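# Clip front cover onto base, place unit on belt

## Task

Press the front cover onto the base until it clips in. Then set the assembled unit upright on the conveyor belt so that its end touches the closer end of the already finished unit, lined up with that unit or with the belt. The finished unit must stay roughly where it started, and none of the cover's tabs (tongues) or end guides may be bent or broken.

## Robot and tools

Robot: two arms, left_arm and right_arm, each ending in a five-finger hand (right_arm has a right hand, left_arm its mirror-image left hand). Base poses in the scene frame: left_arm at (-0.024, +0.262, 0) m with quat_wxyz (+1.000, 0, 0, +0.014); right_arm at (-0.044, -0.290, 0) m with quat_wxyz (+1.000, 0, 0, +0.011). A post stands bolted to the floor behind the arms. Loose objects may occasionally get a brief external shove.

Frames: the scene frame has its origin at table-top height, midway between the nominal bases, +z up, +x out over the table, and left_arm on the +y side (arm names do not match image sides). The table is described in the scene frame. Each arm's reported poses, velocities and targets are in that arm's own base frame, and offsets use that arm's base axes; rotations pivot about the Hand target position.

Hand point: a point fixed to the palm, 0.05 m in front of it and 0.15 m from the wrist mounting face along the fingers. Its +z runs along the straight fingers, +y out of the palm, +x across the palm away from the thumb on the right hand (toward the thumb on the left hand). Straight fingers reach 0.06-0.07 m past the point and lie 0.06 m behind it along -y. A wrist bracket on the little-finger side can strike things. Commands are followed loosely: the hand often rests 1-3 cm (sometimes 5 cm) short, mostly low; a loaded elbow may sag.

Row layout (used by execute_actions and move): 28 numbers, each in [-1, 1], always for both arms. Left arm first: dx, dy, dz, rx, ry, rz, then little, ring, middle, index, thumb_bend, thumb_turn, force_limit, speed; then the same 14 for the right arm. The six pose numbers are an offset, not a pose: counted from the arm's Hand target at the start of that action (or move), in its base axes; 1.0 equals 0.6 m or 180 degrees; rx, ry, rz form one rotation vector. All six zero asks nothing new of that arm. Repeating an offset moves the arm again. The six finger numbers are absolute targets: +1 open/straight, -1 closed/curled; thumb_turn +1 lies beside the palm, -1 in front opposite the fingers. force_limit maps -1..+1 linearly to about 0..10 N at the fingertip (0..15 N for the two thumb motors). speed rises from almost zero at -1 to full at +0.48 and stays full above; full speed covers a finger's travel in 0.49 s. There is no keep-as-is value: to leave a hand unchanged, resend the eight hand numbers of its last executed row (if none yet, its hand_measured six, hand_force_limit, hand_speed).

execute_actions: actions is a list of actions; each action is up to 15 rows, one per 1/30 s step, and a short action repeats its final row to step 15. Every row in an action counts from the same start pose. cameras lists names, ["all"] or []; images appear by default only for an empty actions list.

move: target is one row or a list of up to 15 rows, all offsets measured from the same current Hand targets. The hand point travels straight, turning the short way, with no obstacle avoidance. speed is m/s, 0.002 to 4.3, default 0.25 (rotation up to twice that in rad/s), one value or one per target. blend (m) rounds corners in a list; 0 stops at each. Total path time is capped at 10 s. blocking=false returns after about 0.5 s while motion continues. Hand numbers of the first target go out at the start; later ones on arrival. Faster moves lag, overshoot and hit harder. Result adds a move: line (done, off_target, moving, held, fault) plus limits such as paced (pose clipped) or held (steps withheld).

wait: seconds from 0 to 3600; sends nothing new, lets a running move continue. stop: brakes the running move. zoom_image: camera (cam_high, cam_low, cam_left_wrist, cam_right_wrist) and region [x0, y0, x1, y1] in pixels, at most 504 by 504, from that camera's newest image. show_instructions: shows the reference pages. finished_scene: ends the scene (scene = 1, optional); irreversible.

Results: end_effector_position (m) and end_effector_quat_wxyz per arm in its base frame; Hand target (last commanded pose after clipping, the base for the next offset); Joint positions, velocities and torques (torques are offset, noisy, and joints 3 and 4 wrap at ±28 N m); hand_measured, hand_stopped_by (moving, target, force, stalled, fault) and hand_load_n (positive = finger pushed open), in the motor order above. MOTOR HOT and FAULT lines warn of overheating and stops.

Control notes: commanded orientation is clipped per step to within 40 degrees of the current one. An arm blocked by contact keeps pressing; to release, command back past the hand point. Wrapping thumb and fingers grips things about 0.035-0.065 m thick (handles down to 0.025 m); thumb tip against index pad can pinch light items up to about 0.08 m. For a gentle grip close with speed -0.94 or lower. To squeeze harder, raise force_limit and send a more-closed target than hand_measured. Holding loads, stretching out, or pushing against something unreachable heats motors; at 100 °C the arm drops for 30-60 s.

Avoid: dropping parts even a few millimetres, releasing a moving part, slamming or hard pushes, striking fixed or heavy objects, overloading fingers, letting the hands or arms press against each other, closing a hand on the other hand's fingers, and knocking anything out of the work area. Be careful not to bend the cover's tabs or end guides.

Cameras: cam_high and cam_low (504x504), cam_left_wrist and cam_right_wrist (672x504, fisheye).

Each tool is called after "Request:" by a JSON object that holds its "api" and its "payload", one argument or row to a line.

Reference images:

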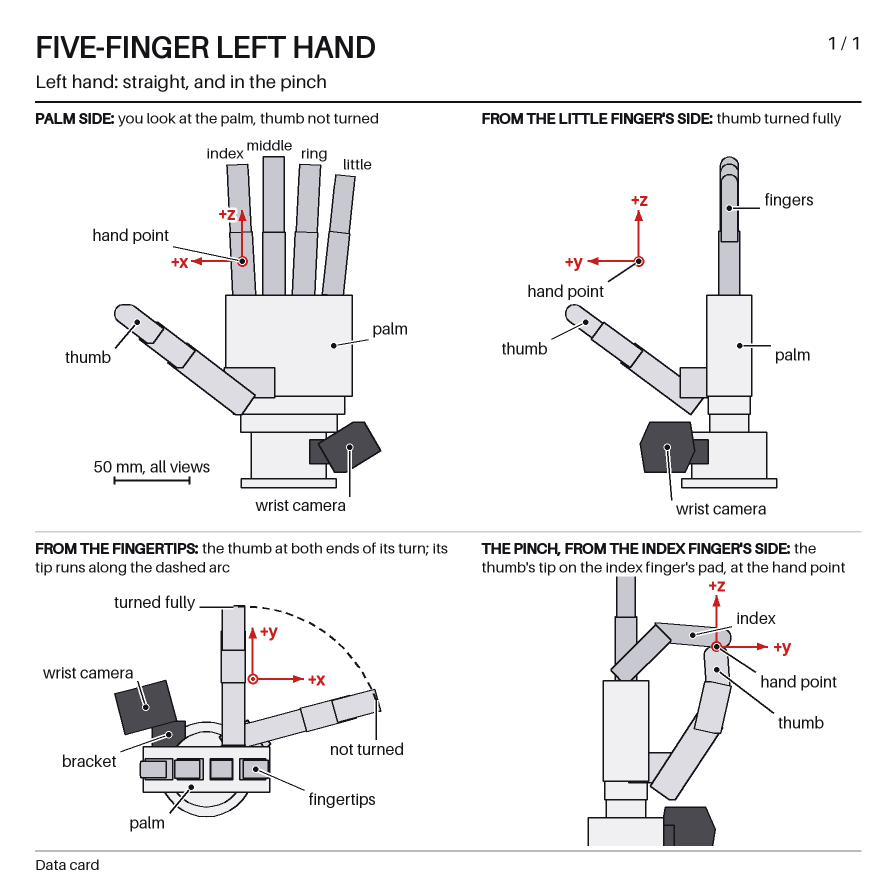

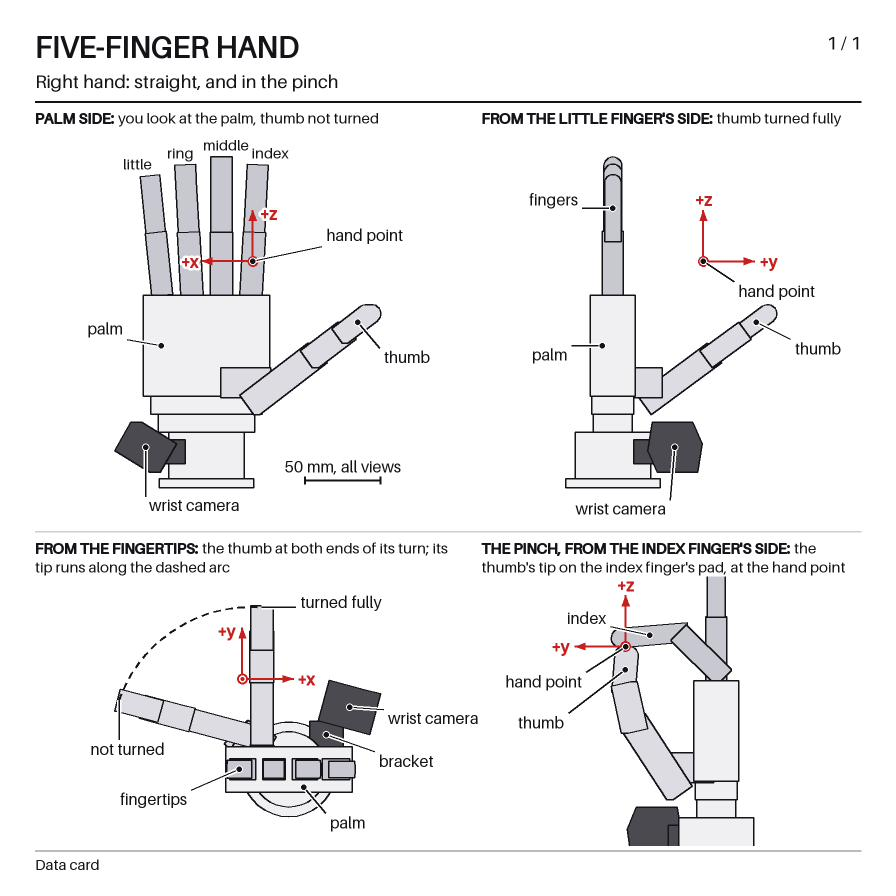

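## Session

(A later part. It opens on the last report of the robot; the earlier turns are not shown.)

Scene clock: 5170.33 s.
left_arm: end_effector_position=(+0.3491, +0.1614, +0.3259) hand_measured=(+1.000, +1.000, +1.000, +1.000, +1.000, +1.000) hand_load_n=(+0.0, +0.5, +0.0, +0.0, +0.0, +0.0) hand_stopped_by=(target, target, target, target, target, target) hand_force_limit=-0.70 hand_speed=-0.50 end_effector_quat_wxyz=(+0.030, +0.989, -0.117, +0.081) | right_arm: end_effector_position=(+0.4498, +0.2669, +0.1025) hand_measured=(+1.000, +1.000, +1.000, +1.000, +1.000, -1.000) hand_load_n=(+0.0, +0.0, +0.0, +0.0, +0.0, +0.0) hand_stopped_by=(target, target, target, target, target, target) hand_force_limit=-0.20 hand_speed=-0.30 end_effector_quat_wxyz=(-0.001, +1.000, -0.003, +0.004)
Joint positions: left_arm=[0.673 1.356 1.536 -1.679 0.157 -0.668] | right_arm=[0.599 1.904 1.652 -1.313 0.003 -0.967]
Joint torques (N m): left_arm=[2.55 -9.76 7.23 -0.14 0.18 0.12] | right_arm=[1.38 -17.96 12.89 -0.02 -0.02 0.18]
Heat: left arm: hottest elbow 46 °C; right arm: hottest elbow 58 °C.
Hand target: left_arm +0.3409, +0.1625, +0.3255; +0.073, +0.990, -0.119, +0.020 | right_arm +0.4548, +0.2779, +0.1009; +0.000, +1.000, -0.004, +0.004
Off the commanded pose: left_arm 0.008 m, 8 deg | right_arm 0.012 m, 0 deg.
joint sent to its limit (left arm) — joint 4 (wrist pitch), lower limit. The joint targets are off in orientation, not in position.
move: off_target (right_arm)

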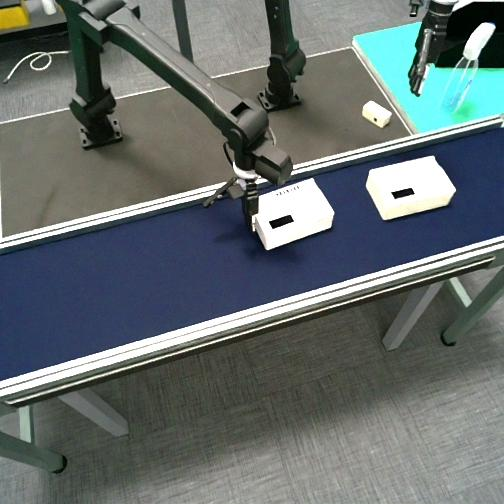

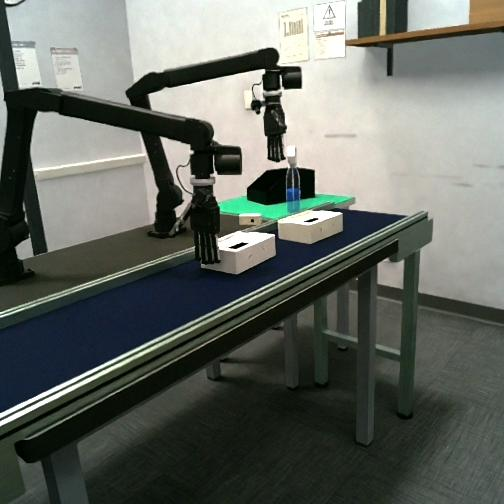

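Request:
{"api": "move", "payload": {
  "target": [0,0,0,0,0,0,1,1,1,1,1,1,-0.7,-0.5,0.006,0.035,0.012,0,0,-0.003,1,1,1,1,1,-1,-0.2,-0.3],
  "speed": 0.05,
  "cameras": ["cam_high","cam_low"]
}}

Request:
{"api": "zoom_image", "payload": {
  "camera": "cam_high",
  "region": [220, 150, 350, 260]
}}

Scene clock: 5179.07 s.
left_arm: end_effector_position=(+0.3491, +0.1614, +0.3259) hand_measured=(+1.000, +1.000, +1.000, +1.000, +1.000, +1.000) hand_load_n=(+0.0, +0.0, +0.0, +0.0, +0.0, +0.0) hand_stopped_by=(target, target, target, target, target, target) hand_force_limit=-0.70 hand_speed=-0.50 end_effector_quat_wxyz=(+0.030, +0.989, -0.117, +0.081) | right_arm: end_effector_position=(+0.4558, +0.2805, +0.1111) hand_measured=(+1.000, +1.000, +1.000, +1.000, +1.000, -1.000) hand_load_n=(+0.0, +0.0, +0.0, -1.0, +0.0, +0.0) hand_stopped_by=(target, target, target, target, target, target) hand_force_limit=-0.20 hand_speed=-0.30 end_effector_quat_wxyz=(+0.003, +1.000, -0.010, +0.003)
Joint positions: left_arm=[0.673 1.356 1.536 -1.679 0.157 -0.668] | right_arm=[0.612 1.937 1.725 -1.357 0.008 -0.938]
Joint torques (N m): left_arm=[2.43 -9.76 7.2 -0.14 0.18 0.11] | right_arm=[2.37 -18.02 13.23 0.17 -0.18 0.22]
Heat: left arm: hottest elbow 45 °C; right arm: hottest elbow 58 °C.
Hand target: left_arm +0.3409, +0.1625, +0.3255; +0.073, +0.990, -0.119, +0.020 | right_arm +0.4584, +0.2989, +0.1082; +0.000, +1.000, -0.009, +0.004
Off the commanded pose: left_arm 0.008 m, 8 deg | right_arm 0.019 m, 0 deg.
joint sent to its limit (left arm) — joint 4 (wrist pitch), lower limit. The joint targets are off in orientation, not in position.
move: off_target (right_arm)

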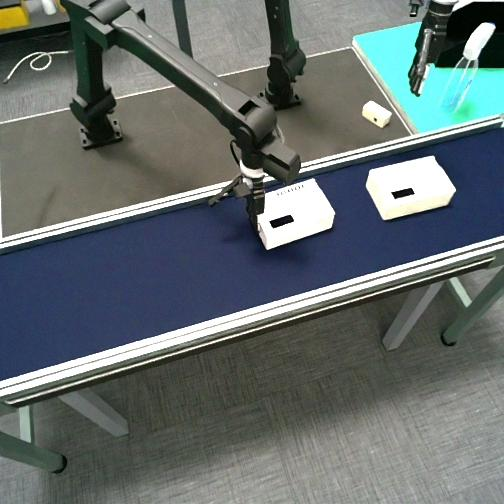

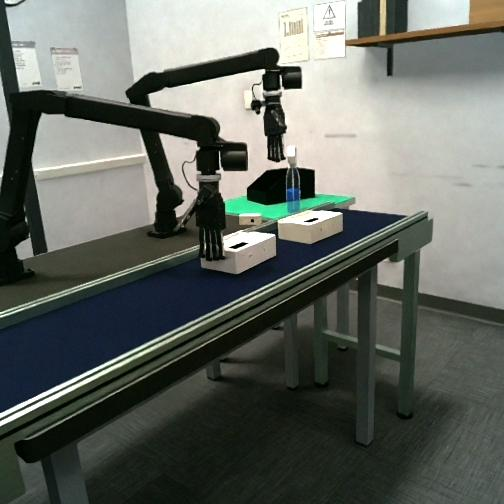

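Scaled by 3.877.

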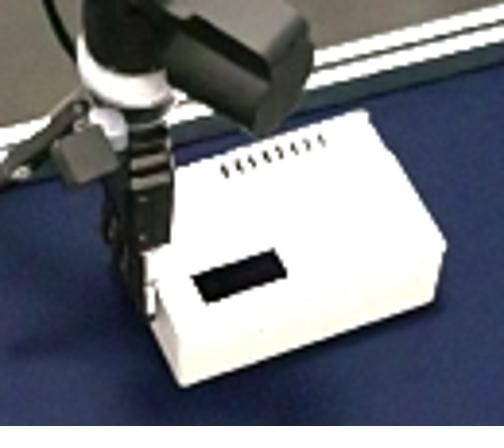

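Request:
{"api": "move", "payload": {
  "target": [0,0,0,0,0,0,1,1,1,1,1,1,-0.7,-0.5,0.0,0.05,0.0,0,0,-0.003,1,1,1,1,1,-1,-0.2,-0.3],
  "speed": 0.04,
  "cameras": ["cam_high","cam_low"]
}}

Request:
{"api": "zoom_image", "payload": {
  "camera": "cam_high",
  "region": [240, 180, 350, 260]
}}

Scene clock: 5185.67 s.
left_arm: end_effector_position=(+0.3491, +0.1614, +0.3259) hand_measured=(+1.000, +1.000, +1.000, +1.000, +1.000, +1.000) hand_load_n=(+0.0, +0.0, +0.0, +0.0, +0.0, +0.0) hand_stopped_by=(target, target, target, target, target, target) hand_force_limit=-0.70 hand_speed=-0.50 end_effector_quat_wxyz=(+0.030, +0.989, -0.117, +0.081) | right_arm: end_effector_position=(+0.4565, +0.3098, +0.1120) hand_measured=(+1.000, +1.000, +1.000, +1.000, +1.000, -1.000) hand_load_n=(+0.0, +0.0, -1.0, -0.5, +0.0, +0.0) hand_stopped_by=(target, target, target, target, target, target) hand_force_limit=-0.20 hand_speed=-0.30 end_effector_quat_wxyz=(+0.003, +1.000, -0.017, +0.003)
Joint positions: left_arm=[0.673 1.356 1.536 -1.679 0.157 -0.668] | right_arm=[0.65 1.987 1.804 -1.388 0.009 -0.887]
Joint torques (N m): left_arm=[2.43 -9.7 7.24 -0.14 0.19 0.11] | right_arm=[2.37 -18.84 13.39 0.21 -0.2 0.22]
Heat: left arm: hottest elbow 45 °C; right arm: hottest elbow 58 °C.
Hand target: left_arm +0.3409, +0.1625, +0.3255; +0.073, +0.990, -0.119, +0.020 | right_arm +0.4585, +0.3289, +0.1083; +0.000, +1.000, -0.013, +0.004
Off the commanded pose: left_arm 0.008 m, 8 deg | right_arm 0.020 m, 1 deg.
joint sent to its limit (left arm) — joint 4 (wrist pitch), lower limit. The joint targets are off in orientation, not in position.
move: off_target (right_arm)

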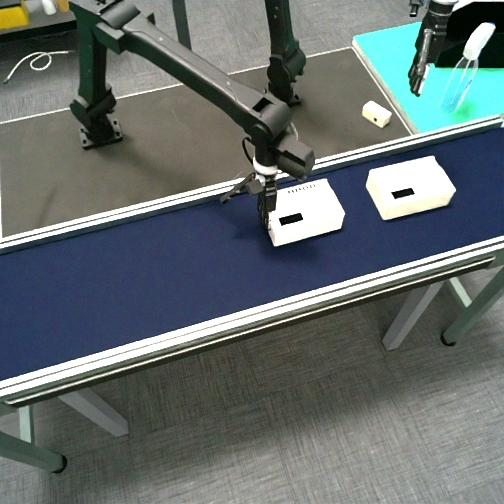

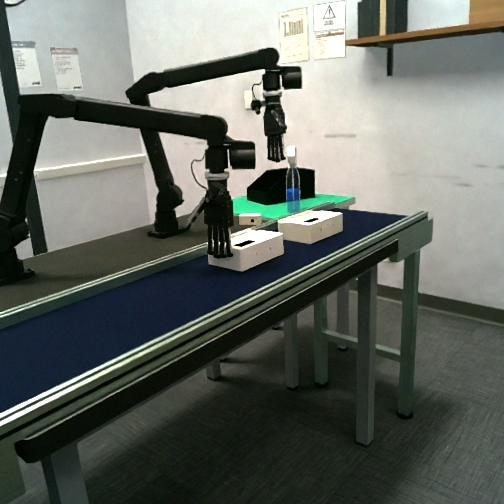

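Scaled by 4.582.

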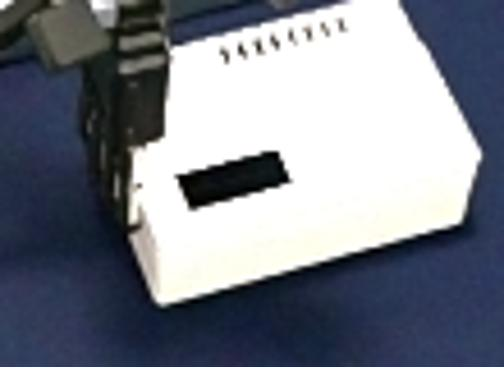

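Request:
{"api": "move", "payload": {
  "target": [0,0,0,0,0,0,1,1,1,1,1,1,-0.7,-0.5,0.007,0.0833,0.0,0,0,-0.004,1,1,1,1,1,-1,-0.2,-0.3],
  "speed": 0.04,
  "cameras": ["cam_high","cam_low"]
}}

Request:
{"api": "zoom_image", "payload": {
  "camera": "cam_high",
  "region": [260, 160, 380, 260]
}}

Scene clock: 5203.07 s.
left_arm: end_effector_position=(+0.3491, +0.1614, +0.3259) hand_measured=(+1.000, +1.000, +1.000, +1.000, +1.000, +1.000) hand_load_n=(+0.0, +0.0, +0.0, +0.0, +0.0, +0.0) hand_stopped_by=(target, target, target, target, target, target) hand_force_limit=-0.70 hand_speed=-0.50 end_effector_quat_wxyz=(+0.030, +0.989, -0.117, +0.081) | right_arm: end_effector_position=(+0.4628, +0.3597, +0.1132) hand_measured=(+1.000, +1.000, +1.000, +1.000, +1.000, -1.000) hand_load_n=(+0.0, +0.0, -1.0, +0.0, +0.0, +0.0) hand_stopped_by=(target, target, target, target, target, target) hand_force_limit=-0.20 hand_speed=-0.30 end_effector_quat_wxyz=(+0.003, +1.000, -0.023, +0.003)
Joint positions: left_arm=[0.673 1.356 1.536 -1.679 0.157 -0.668] | right_arm=[0.704 2.093 1.979 -1.456 0.009 -0.82]
Joint torques (N m): left_arm=[2.49 -9.7 7.21 -0.13 0.18 0.12] | right_arm=[2.32 -20.54 13.55 0.2 -0.19 0.22]
Heat: left arm: hottest elbow 45 °C; right arm: hottest elbow 60 °C.
Hand target: left_arm +0.3409, +0.1625, +0.3255; +0.073, +0.990, -0.119, +0.020 | right_arm +0.4627, +0.3788, +0.1082; +0.000, +1.000, -0.020, +0.004
Off the commanded pose: left_arm 0.008 m, 8 deg | right_arm 0.020 m, 1 deg.
joint sent to its limit (left arm) — joint 4 (wrist pitch), lower limit. The joint targets are off in orientation, not in position.
move: off_target (right_arm)

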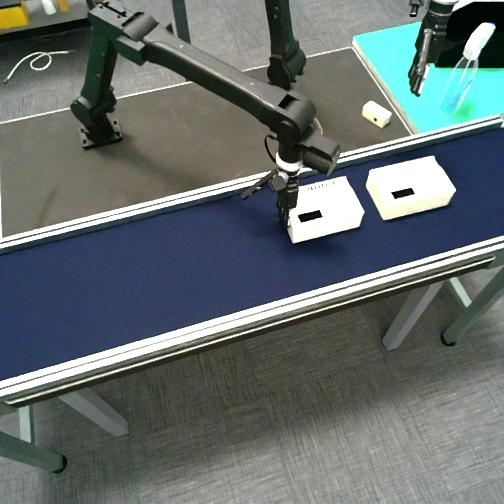

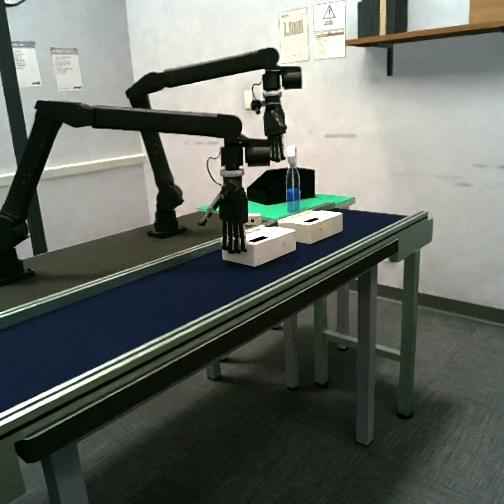

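Scaled by 4.200.

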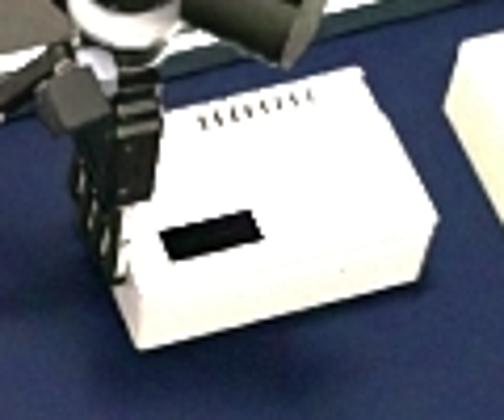

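Request:
{"api": "move", "payload": {
  "target": [0,0,0,0,0,0,1,1,1,1,1,1,-0.7,-0.5,0.001,0.0917,0.0,0,0,0,1,1,1,1,1,-1,-0.2,-0.3],
  "speed": 0.04,
  "cameras": ["cam_high","cam_low"]
}}

Request:
{"api": "zoom_image", "payload": {
  "camera": "cam_high",
  "region": [290, 140, 400, 250]
}}

Request:
{"api": "zoom_image", "payload": {
  "camera": "cam_low",
  "region": [200, 180, 360, 290]
}}

Scene clock: 5216.53 s.
left_arm: end_effector_position=(+0.3491, +0.1614, +0.3259) hand_measured=(+1.000, +1.000, +1.000, +1.000, +1.000, +1.000) hand_load_n=(+0.0, +0.0, +0.0, +0.0, +0.0, +0.0) hand_stopped_by=(target, target, target, target, target, target) hand_force_limit=-0.70 hand_speed=-0.50 end_effector_quat_wxyz=(+0.030, +0.989, -0.117, +0.081) | right_arm: end_effector_position=(+0.4664, +0.4150, +0.1154) hand_measured=(+1.000, +1.000, +1.000, +1.000, +1.000, -1.000) hand_load_n=(+0.0, +0.0, -1.0, +0.0, +0.0, +0.0) hand_stopped_by=(target, target, target, target, target, target) hand_force_limit=-0.20 hand_speed=-0.30 end_effector_quat_wxyz=(+0.002, +1.000, -0.025, +0.004)
Joint positions: left_arm=[0.673 1.356 1.536 -1.679 0.157 -0.668] | right_arm=[0.761 2.226 2.21 -1.553 0.009 -0.76]
Joint torques (N m): left_arm=[2.49 -9.82 7.21 -0.16 0.18 0.11] | right_arm=[2.37 -22.3 13.52 0.21 -0.18 0.19]
Heat: left arm: hottest elbow 45 °C; right arm: hottest elbow 62 °C.
Hand target: left_arm +0.3409, +0.1625, +0.3255; +0.073, +0.990, -0.119, +0.020 | right_arm +0.4632, +0.4338, +0.1082; +0.000, +1.000, -0.020, +0.004
Off the commanded pose: left_arm 0.008 m, 8 deg | right_arm 0.020 m, 1 deg.
joint sent to its limit (left arm) — joint 4 (wrist pitch), lower limit. The joint targets are off in orientation, not in position.
move: off_target (right_arm)

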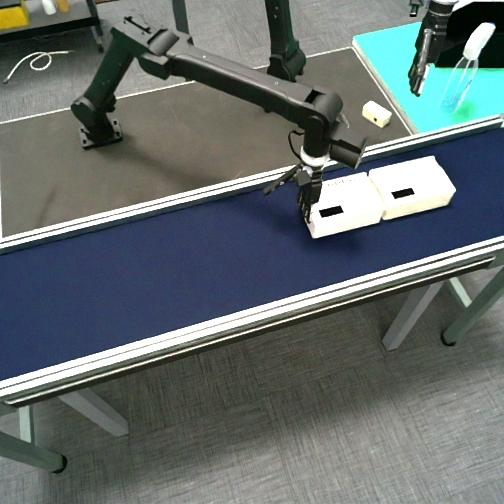

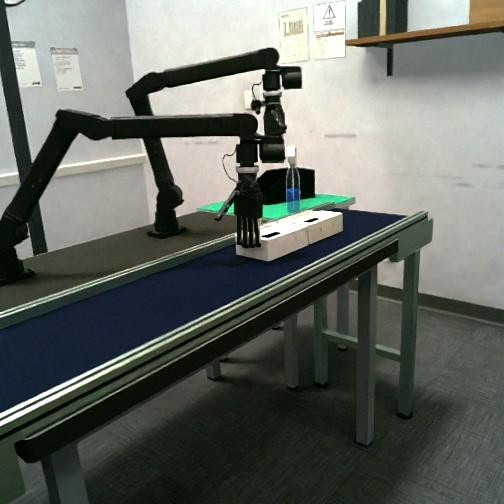

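Scaled by 4.582.

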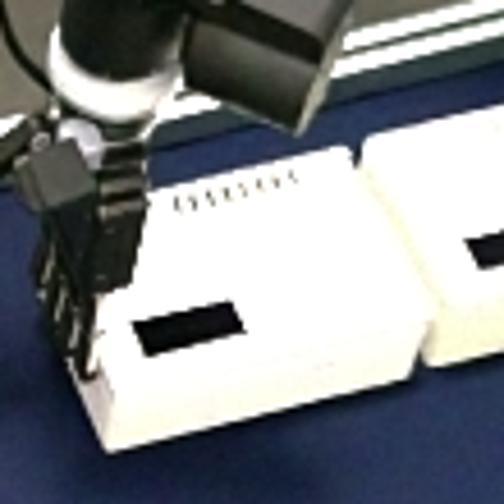

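Scaled by 3.150.

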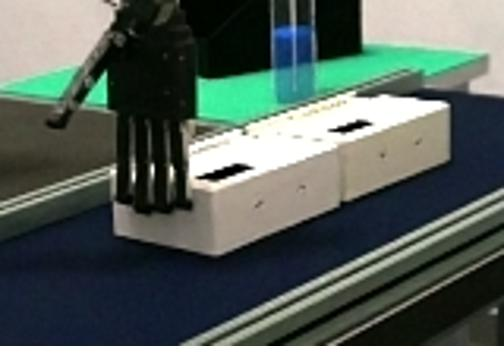

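Request:
{"api": "zoom_image", "payload": {
  "camera": "cam_high",
  "region": [360, 170, 410, 230]
}}

Request:
{"api": "zoom_image", "payload": {
  "camera": "cam_low",
  "region": [280, 200, 330, 250]
}}

Scaled by 8.400.

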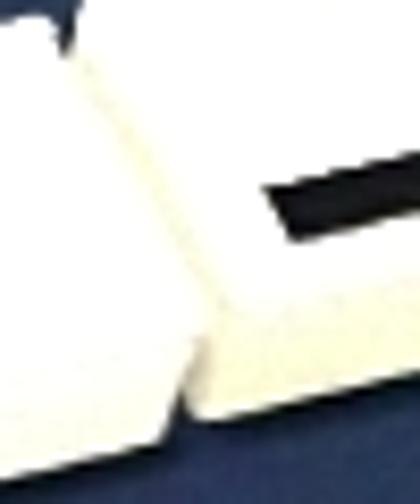

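Scaled by 10.080.

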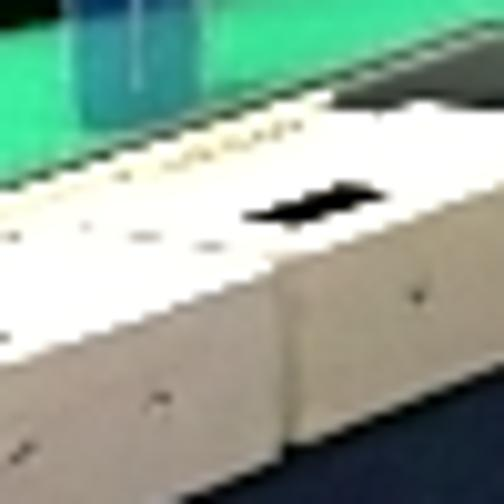

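Request:
{"api": "move", "payload": {
  "target": [
    [0,0,0,0,0,0,1,1,1,1,1,1,-0.7,-0.5,0.0,-0.08,0.0,0,0,0,1,1,1,1,1,-1,-0.2,-0.3],
    [0,0,0,0,0,0,1,1,1,1,1,1,-0.7,-0.5,0.0,-0.36,0.0,0,0,0,1,1,1,1,1,-1,-0.2,-0.3]
  ],
  "speed": [0.06,0.15],
  "blend": [0.01,0],
  "cameras": ["cam_high","cam_low","cam_left_wrist"]
}}

Request:
{"api": "zoom_image", "payload": {
  "camera": "cam_high",
  "region": [300, 140, 460, 260]
}}

Scene clock: 5310.97 s.
left_arm: end_effector_position=(+0.3491, +0.1614, +0.3259) hand_measured=(+1.000, +1.000, +1.000, +1.000, +1.000, +1.000) hand_load_n=(+0.5, +0.0, -0.5, +0.0, +0.0, +0.0) hand_stopped_by=(target, target, target, target, target, target) hand_force_limit=-0.70 hand_speed=-0.50 end_effector_quat_wxyz=(+0.030, +0.989, -0.117, +0.081) | right_arm: end_effector_position=(+0.4620, +0.2190, +0.1104) hand_measured=(+1.000, +1.000, +1.000, +1.000, +1.000, -1.000) hand_load_n=(+0.0, +0.0, +0.0, +0.0, +0.0, +0.0) hand_stopped_by=(target, target, target, target, target, target) hand_force_limit=-0.20 hand_speed=-0.30 end_effector_quat_wxyz=(+0.002, +1.000, -0.025, +0.002)
Joint positions: left_arm=[0.673 1.356 1.536 -1.679 0.157 -0.668] | right_arm=[0.513 1.868 1.619 -1.321 0.005 -1.008]
Joint torques (N m): left_arm=[2.49 -9.7 7.2 -0.14 0.19 0.12] | right_arm=[0.62 -19.49 8.77 0.83 -0.1 -0.07]
Heat: left arm: hottest elbow 45 °C; right arm: hottest elbow 66 °C.
Hand target: left_arm +0.3409, +0.1625, +0.3255; +0.073, +0.990, -0.119, +0.020 | right_arm +0.4633, +0.2177, +0.1082; +0.000, +1.000, -0.020, +0.004
Off the commanded pose: left_arm 0.008 m, 8 deg | right_arm 0.003 m, 1 deg.
joint sent to its limit (left arm) — joint 4 (wrist pitch), lower limit. The joint targets are off in orientation, not in position.
move: done

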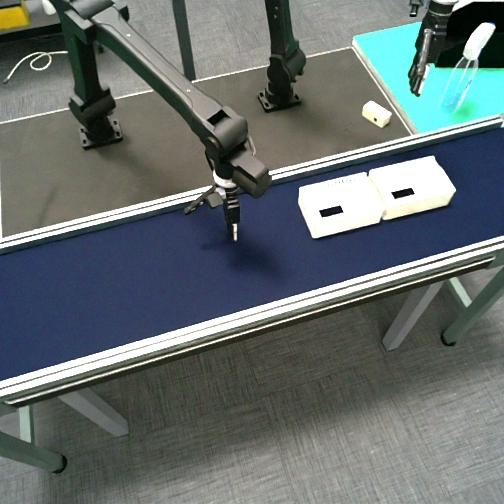

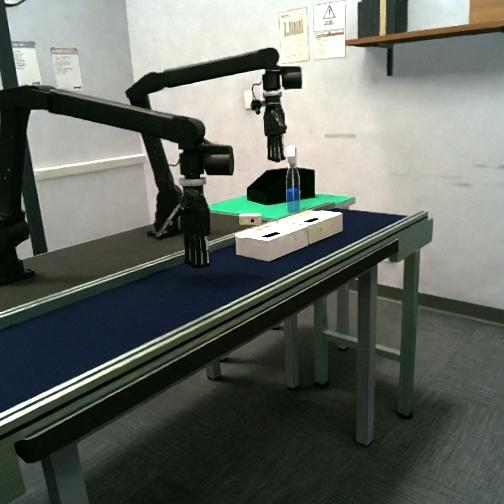

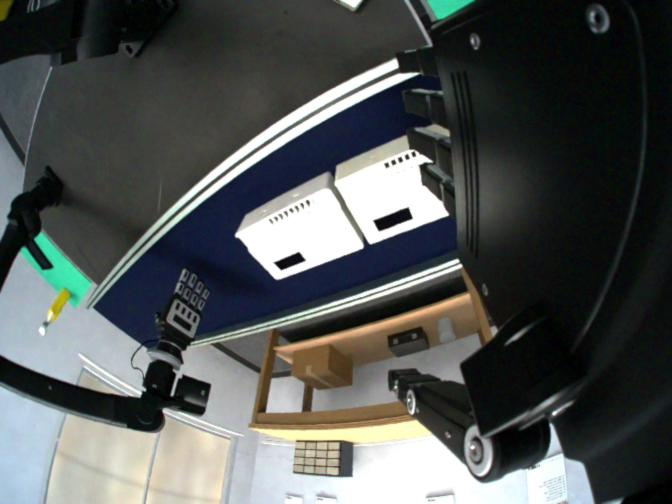

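Scaled by 3.150.

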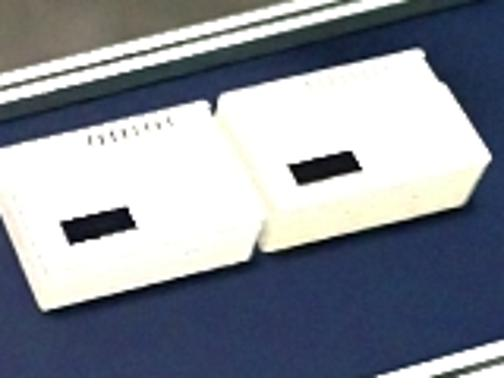

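Request:
{"api": "move", "payload": {
  "target": [
    [0.133,-0.183,-0.033,0,0,0,1,1,1,1,1,1,-0.7,-0.5,0.0,0.0,0.0,0,0,0,1,1,1,1,1,-1,-0.2,-0.3],
    [0.265,-0.316,-0.11,0.0449,-0.0264,-0.4313,1,1,1,1,1,1,-0.7,-0.5,0.0,0,0.0,0,0,0,1,1,1,1,1,-1,-0.2,-0.3]
  ],
  "speed": [0.15,0.15],
  "blend": [0.03,0],
  "cameras": ["cam_high","cam_low","cam_left_wrist"]
}}

Scene clock: 5337.80 s.
left_arm: end_effector_position=(+0.4895, -0.0221, +0.2531) hand_measured=(+1.000, +1.000, +1.000, +1.000, +1.000, +1.000) hand_load_n=(+0.0, +0.0, +0.0, +0.0, +0.0, +0.0) hand_stopped_by=(target, target, target, target, target, target) hand_force_limit=-0.70 hand_speed=-0.50 end_effector_quat_wxyz=(+0.006, +0.706, -0.709, -0.003) | right_arm: end_effector_position=(+0.4620, +0.2189, +0.1104) hand_measured=(+1.000, +1.000, +1.000, +1.000, +1.000, -1.000) hand_load_n=(+0.0, +0.0, +0.0, +0.0, -0.5, +0.0) hand_stopped_by=(target, target, target, target, target, target) hand_force_limit=-0.20 hand_speed=-0.30 end_effector_quat_wxyz=(+0.002, +1.000, -0.025, +0.002)
Joint positions: left_arm=[0.017 1.798 1.893 -1.679 0.004 0.022] | right_arm=[0.513 1.868 1.619 -1.321 0.005 -1.008]
Joint torques (N m): left_arm=[0.67 -14.56 11.85 -0.32 -0.05 0.11] | right_arm=[0.26 -19.6 8.77 0.83 -0.11 -0.07]
Heat: left arm: hottest elbow 45 °C; right arm: hottest elbow 60 °C.
Hand target: left_arm +0.5000, -0.0272, +0.2594; +0.000, +0.698, -0.716, +0.001 | right_arm +0.4632, +0.2177, +0.1082; +0.000, +1.000, -0.020, +0.004
Off the commanded pose: left_arm 0.013 m, 1 deg | right_arm 0.003 m, 1 deg.
joint sent to its limit (left arm) — joint 4 (wrist pitch), lower limit. The joint targets still meet the commanded pose.
move: off_target (left_arm)

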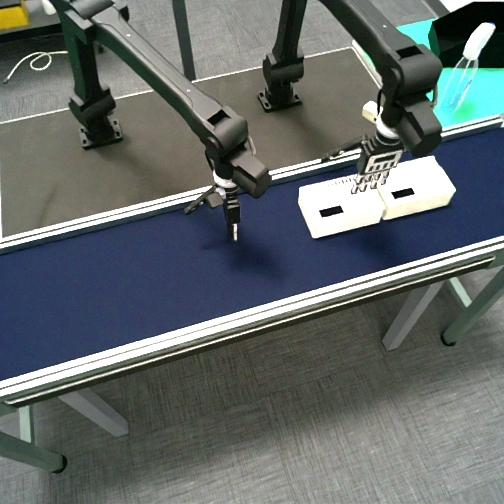

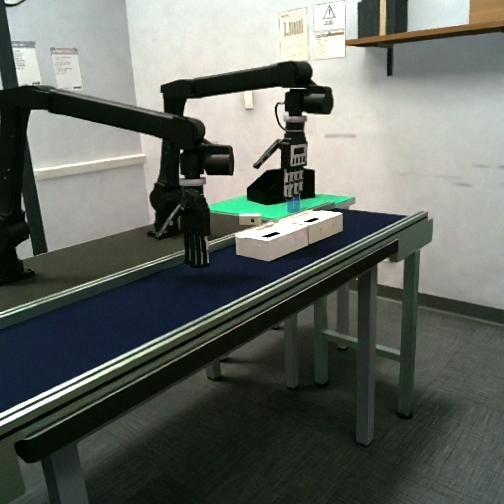

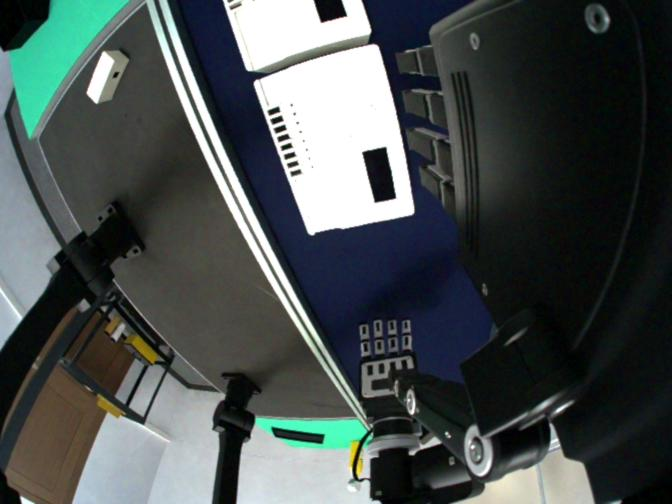

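Request:
{"api": "move", "payload": {
  "target": [0.025,-0.008,-0.25,0,0,0,1,1,1,1,1,1,-0.7,-0.5,0.0,0.0,0.0,0,0,0,1,1,1,1,1,-1,-0.2,-0.3],
  "speed": 0.12,
  "cameras": ["cam_high","cam_low","cam_left_wrist"]
}}

Request:
{"api": "zoom_image", "payload": {
  "camera": "cam_low",
  "region": [220, 150, 350, 270]
}}

Scene clock: 5350.87 s.
left_arm: end_effector_position=(+0.5153, -0.0237, +0.1190) hand_measured=(+1.000, +1.000, +1.000, +1.000, +1.000, +1.000) hand_load_n=(+0.0, +0.0, +0.0, +0.0, +0.0, +0.0) hand_stopped_by=(target, target, target, target, target, target) hand_force_limit=-0.70 hand_speed=-0.50 end_effector_quat_wxyz=(-0.003, +0.704, -0.710, +0.005) | right_arm: end_effector_position=(+0.4620, +0.2189, +0.1104) hand_measured=(+1.000, +1.000, +1.000, +1.000, +1.000, -1.000) hand_load_n=(+0.0, +0.0, +0.0, +0.0, +0.0, +0.0) hand_stopped_by=(target, target, target, target, target, target) hand_force_limit=-0.20 hand_speed=-0.30 end_effector_quat_wxyz=(+0.002, +1.000, -0.025, +0.002)
Joint positions: left_arm=[0.013 1.876 1.655 -1.34 0.003 0.022] | right_arm=[0.513 1.868 1.619 -1.321 0.005 -1.008]
Joint torques (N m): left_arm=[0.15 -16.03 7.3 0.59 -0.05 0.04] | right_arm=[0.26 -19.6 8.77 0.83 -0.1 -0.08]
Heat: left arm: hottest elbow 45 °C; right arm: hottest elbow 59 °C.
Hand target: left_arm +0.5149, -0.0319, +0.1096; +0.000, +0.698, -0.716, +0.001 | right_arm +0.4632, +0.2177, +0.1082; +0.000, +1.000, -0.020, +0.004
Off the commanded pose: left_arm 0.013 m, 1 deg | right_arm 0.003 m, 1 deg.
move: off_target (left_arm)

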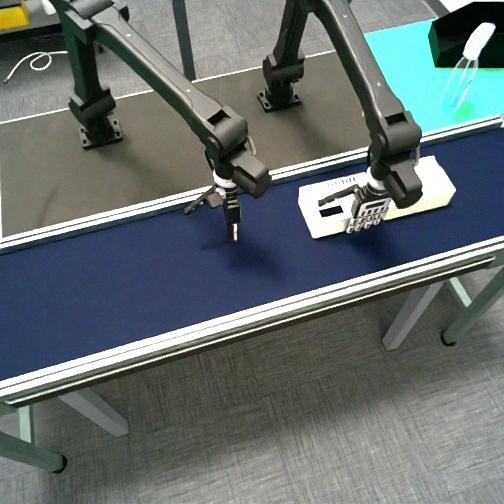

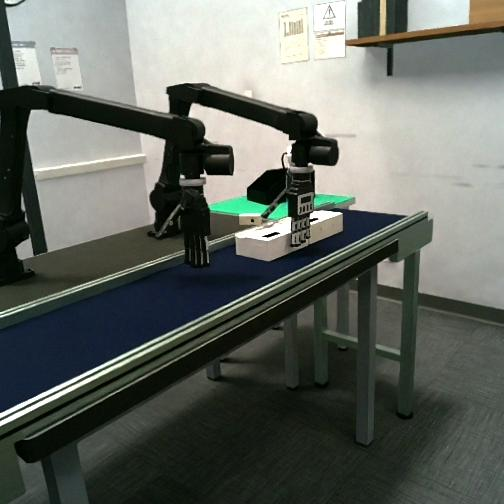

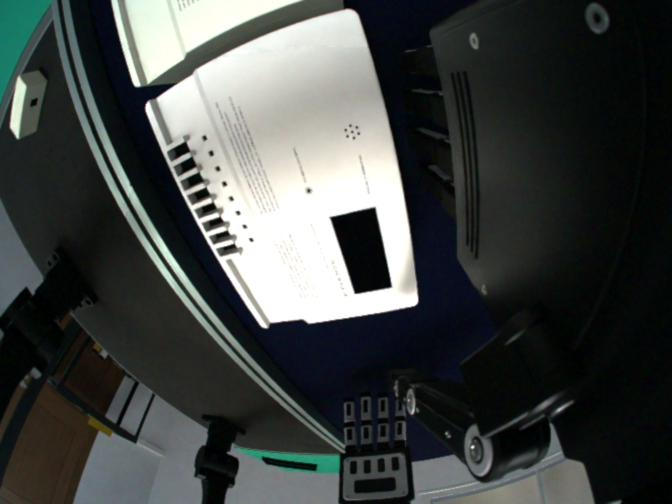

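Scaled by 3.877.

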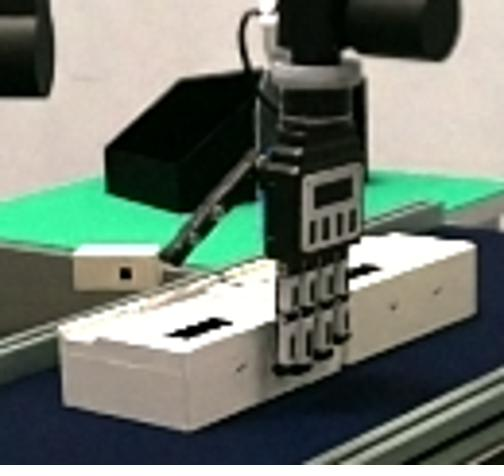

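Request:
{"api": "move", "payload": {
  "target": [-0.03,-0.037,-0.01,0,0,0,1,1,1,1,1,1,-0.7,-0.5,0.0,0.0,0.0,0,0,0,1,1,1,1,1,-1,-0.2,-0.3],
  "speed": 0.06,
  "cameras": ["cam_high","cam_low","cam_left_wrist"]
}}

Request:
{"api": "zoom_image", "payload": {
  "camera": "cam_low",
  "region": [230, 190, 350, 270]
}}

Request:
{"api": "zoom_image", "payload": {
  "camera": "cam_high",
  "region": [300, 150, 460, 260]
}}

Scene clock: 5363.13 s.
left_arm: end_effector_position=(+0.4997, -0.0466, +0.1034) hand_measured=(+1.000, +1.000, +1.000, +1.000, +1.000, +1.000) hand_load_n=(+0.0, +0.0, +0.0, +0.0, +0.0, +0.0) hand_stopped_by=(target, target, target, target, target, target) hand_force_limit=-0.70 hand_speed=-0.50 end_effector_quat_wxyz=(+0.001, +0.700, -0.714, -0.002) | right_arm: end_effector_position=(+0.4620, +0.2189, +0.1104) hand_measured=(+1.000, +1.000, +1.000, +1.000, +1.000, -1.000) hand_load_n=(+0.0, +0.0, +0.0, +0.0, +0.0, +0.0) hand_stopped_by=(target, target, target, target, target, target) hand_force_limit=-0.20 hand_speed=-0.30 end_effector_quat_wxyz=(+0.002, +1.000, -0.025, +0.002)
Joint positions: left_arm=[-0.03 1.858 1.585 -1.302 -0.001 -0.01] | right_arm=[0.513 1.868 1.619 -1.321 0.005 -1.008]
Joint torques (N m): left_arm=[0.67 -17.32 6.68 0.46 0.11 -0.02] | right_arm=[0.21 -19.6 8.77 0.83 -0.11 -0.07]
Heat: left arm: hottest elbow 45 °C; right arm: hottest elbow 58 °C.
Hand target: left_arm +0.4969, -0.0541, +0.1034; +0.000, +0.698, -0.716, +0.000 | right_arm +0.4632, +0.2177, +0.1082; +0.000, +1.000, -0.020, +0.004
Off the commanded pose: left_arm 0.008 m, 0 deg | right_arm 0.003 m, 1 deg.
move: done

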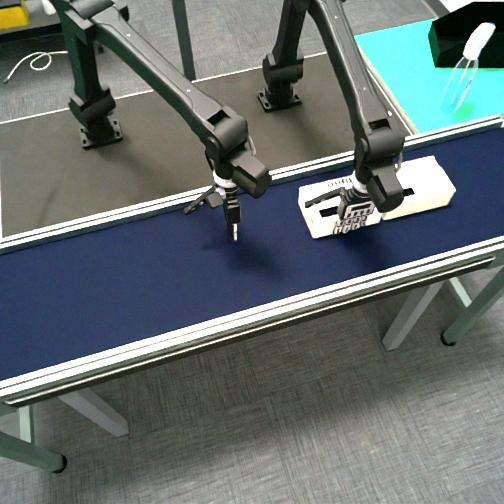

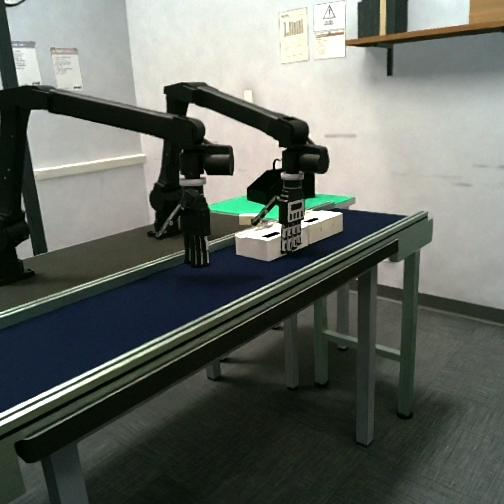

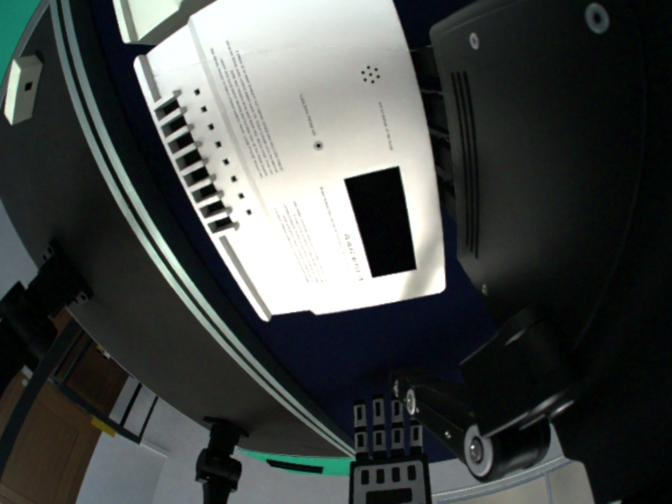

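Scaled by 4.200.

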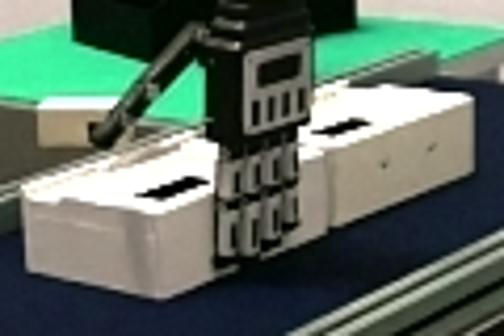

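Scaled by 3.150.

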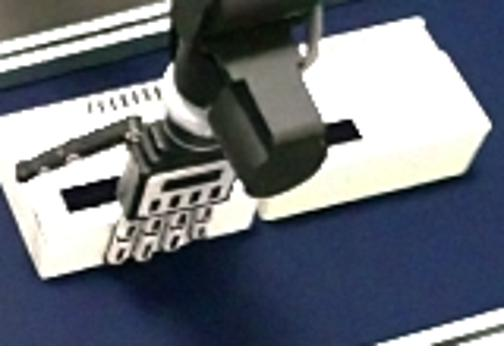

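Request:
{"api": "zoom_image", "payload": {
  "camera": "cam_left_wrist",
  "region": [370, 20, 500, 300]
}}

Scaled by 1.800 from the camera's image (finer frame: 960x720).

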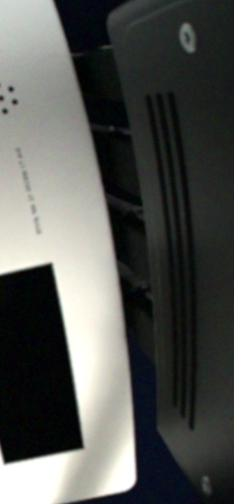

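Request:
{"api": "move", "payload": {
  "target": [-0.012,0,0.01,0,0,0,1,1,1,1,1,1,-0.7,-0.5,0.0,0.0,0.0,0,0,0,1,1,1,1,1,-1,-0.2,-0.3],
  "speed": 0.03,
  "cameras": ["cam_high","cam_low","cam_left_wrist"]
}}

Request:
{"api": "zoom_image", "payload": {
  "camera": "cam_high",
  "region": [300, 170, 410, 250]
}}

Request:
{"api": "zoom_image", "payload": {
  "camera": "cam_low",
  "region": [230, 200, 330, 270]
}}

Scene clock: 5379.20 s.
left_arm: end_effector_position=(+0.4947, -0.0466, +0.1070) hand_measured=(+1.000, +1.000, +1.000, +1.000, +1.000, +1.000) hand_load_n=(+0.0, +0.0, +0.0, +0.0, +0.0, +0.0) hand_stopped_by=(target, target, target, target, target, target) hand_force_limit=-0.70 hand_speed=-0.50 end_effector_quat_wxyz=(+0.000, +0.701, -0.713, +0.000) | right_arm: end_effector_position=(+0.4620, +0.2189, +0.1104) hand_measured=(+1.000, +1.000, +1.000, +1.000, +1.000, -1.000) hand_load_n=(+0.0, +0.0, -0.5, +0.0, -0.5, +0.0) hand_stopped_by=(target, target, target, target, target, target) hand_force_limit=-0.20 hand_speed=-0.30 end_effector_quat_wxyz=(+0.002, +1.000, -0.025, +0.002)
Joint positions: left_arm=[-0.03 1.839 1.568 -1.3 -0.001 -0.012] | right_arm=[0.513 1.868 1.619 -1.321 0.005 -1.008]
Joint torques (N m): left_arm=[0.62 -17.44 6.75 0.1 0.11 -0.01] | right_arm=[0.26 -19.6 8.76 0.83 -0.1 -0.07]
Heat: left arm: hottest elbow 44 °C; right arm: hottest elbow 57 °C.
Hand target: left_arm +0.4898, -0.0541, +0.1095; +0.000, +0.698, -0.716, +0.001 | right_arm +0.4632, +0.2177, +0.1082; +0.000, +1.000, -0.020, +0.004
Off the commanded pose: left_arm 0.009 m, 0 deg | right_arm 0.003 m, 1 deg.
move: done

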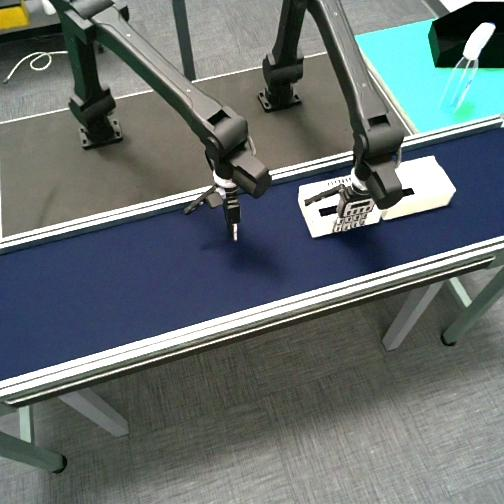

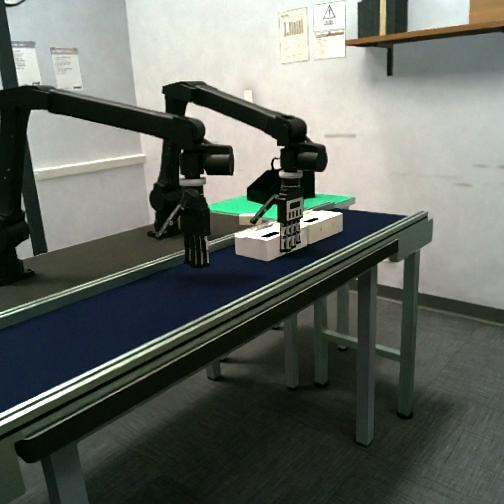

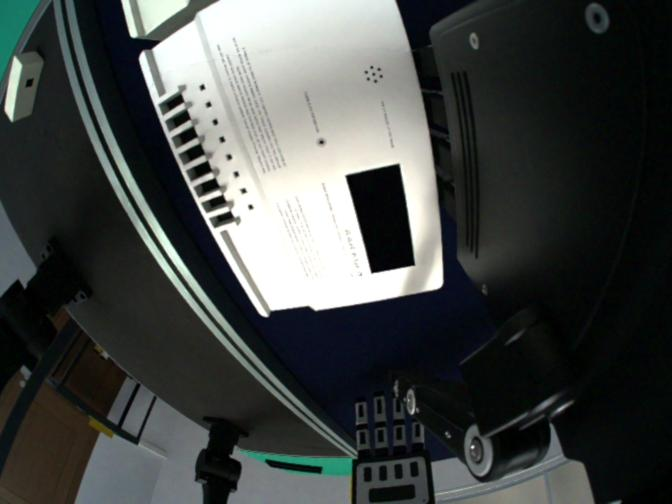

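Scaled by 4.582.

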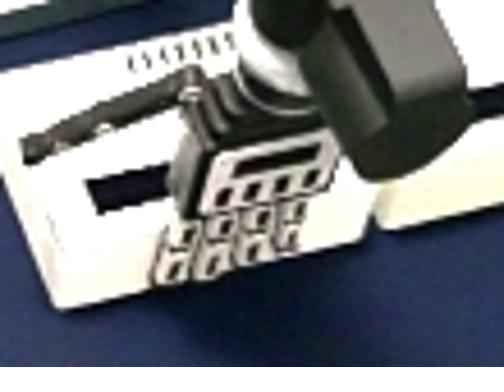

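Scaled by 5.040.

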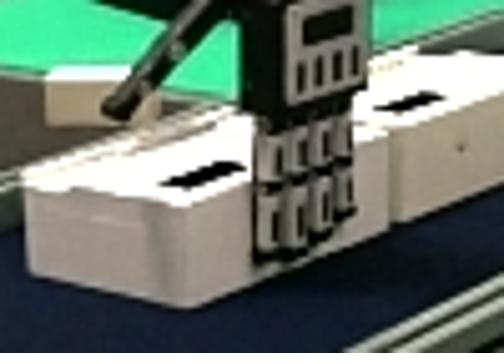

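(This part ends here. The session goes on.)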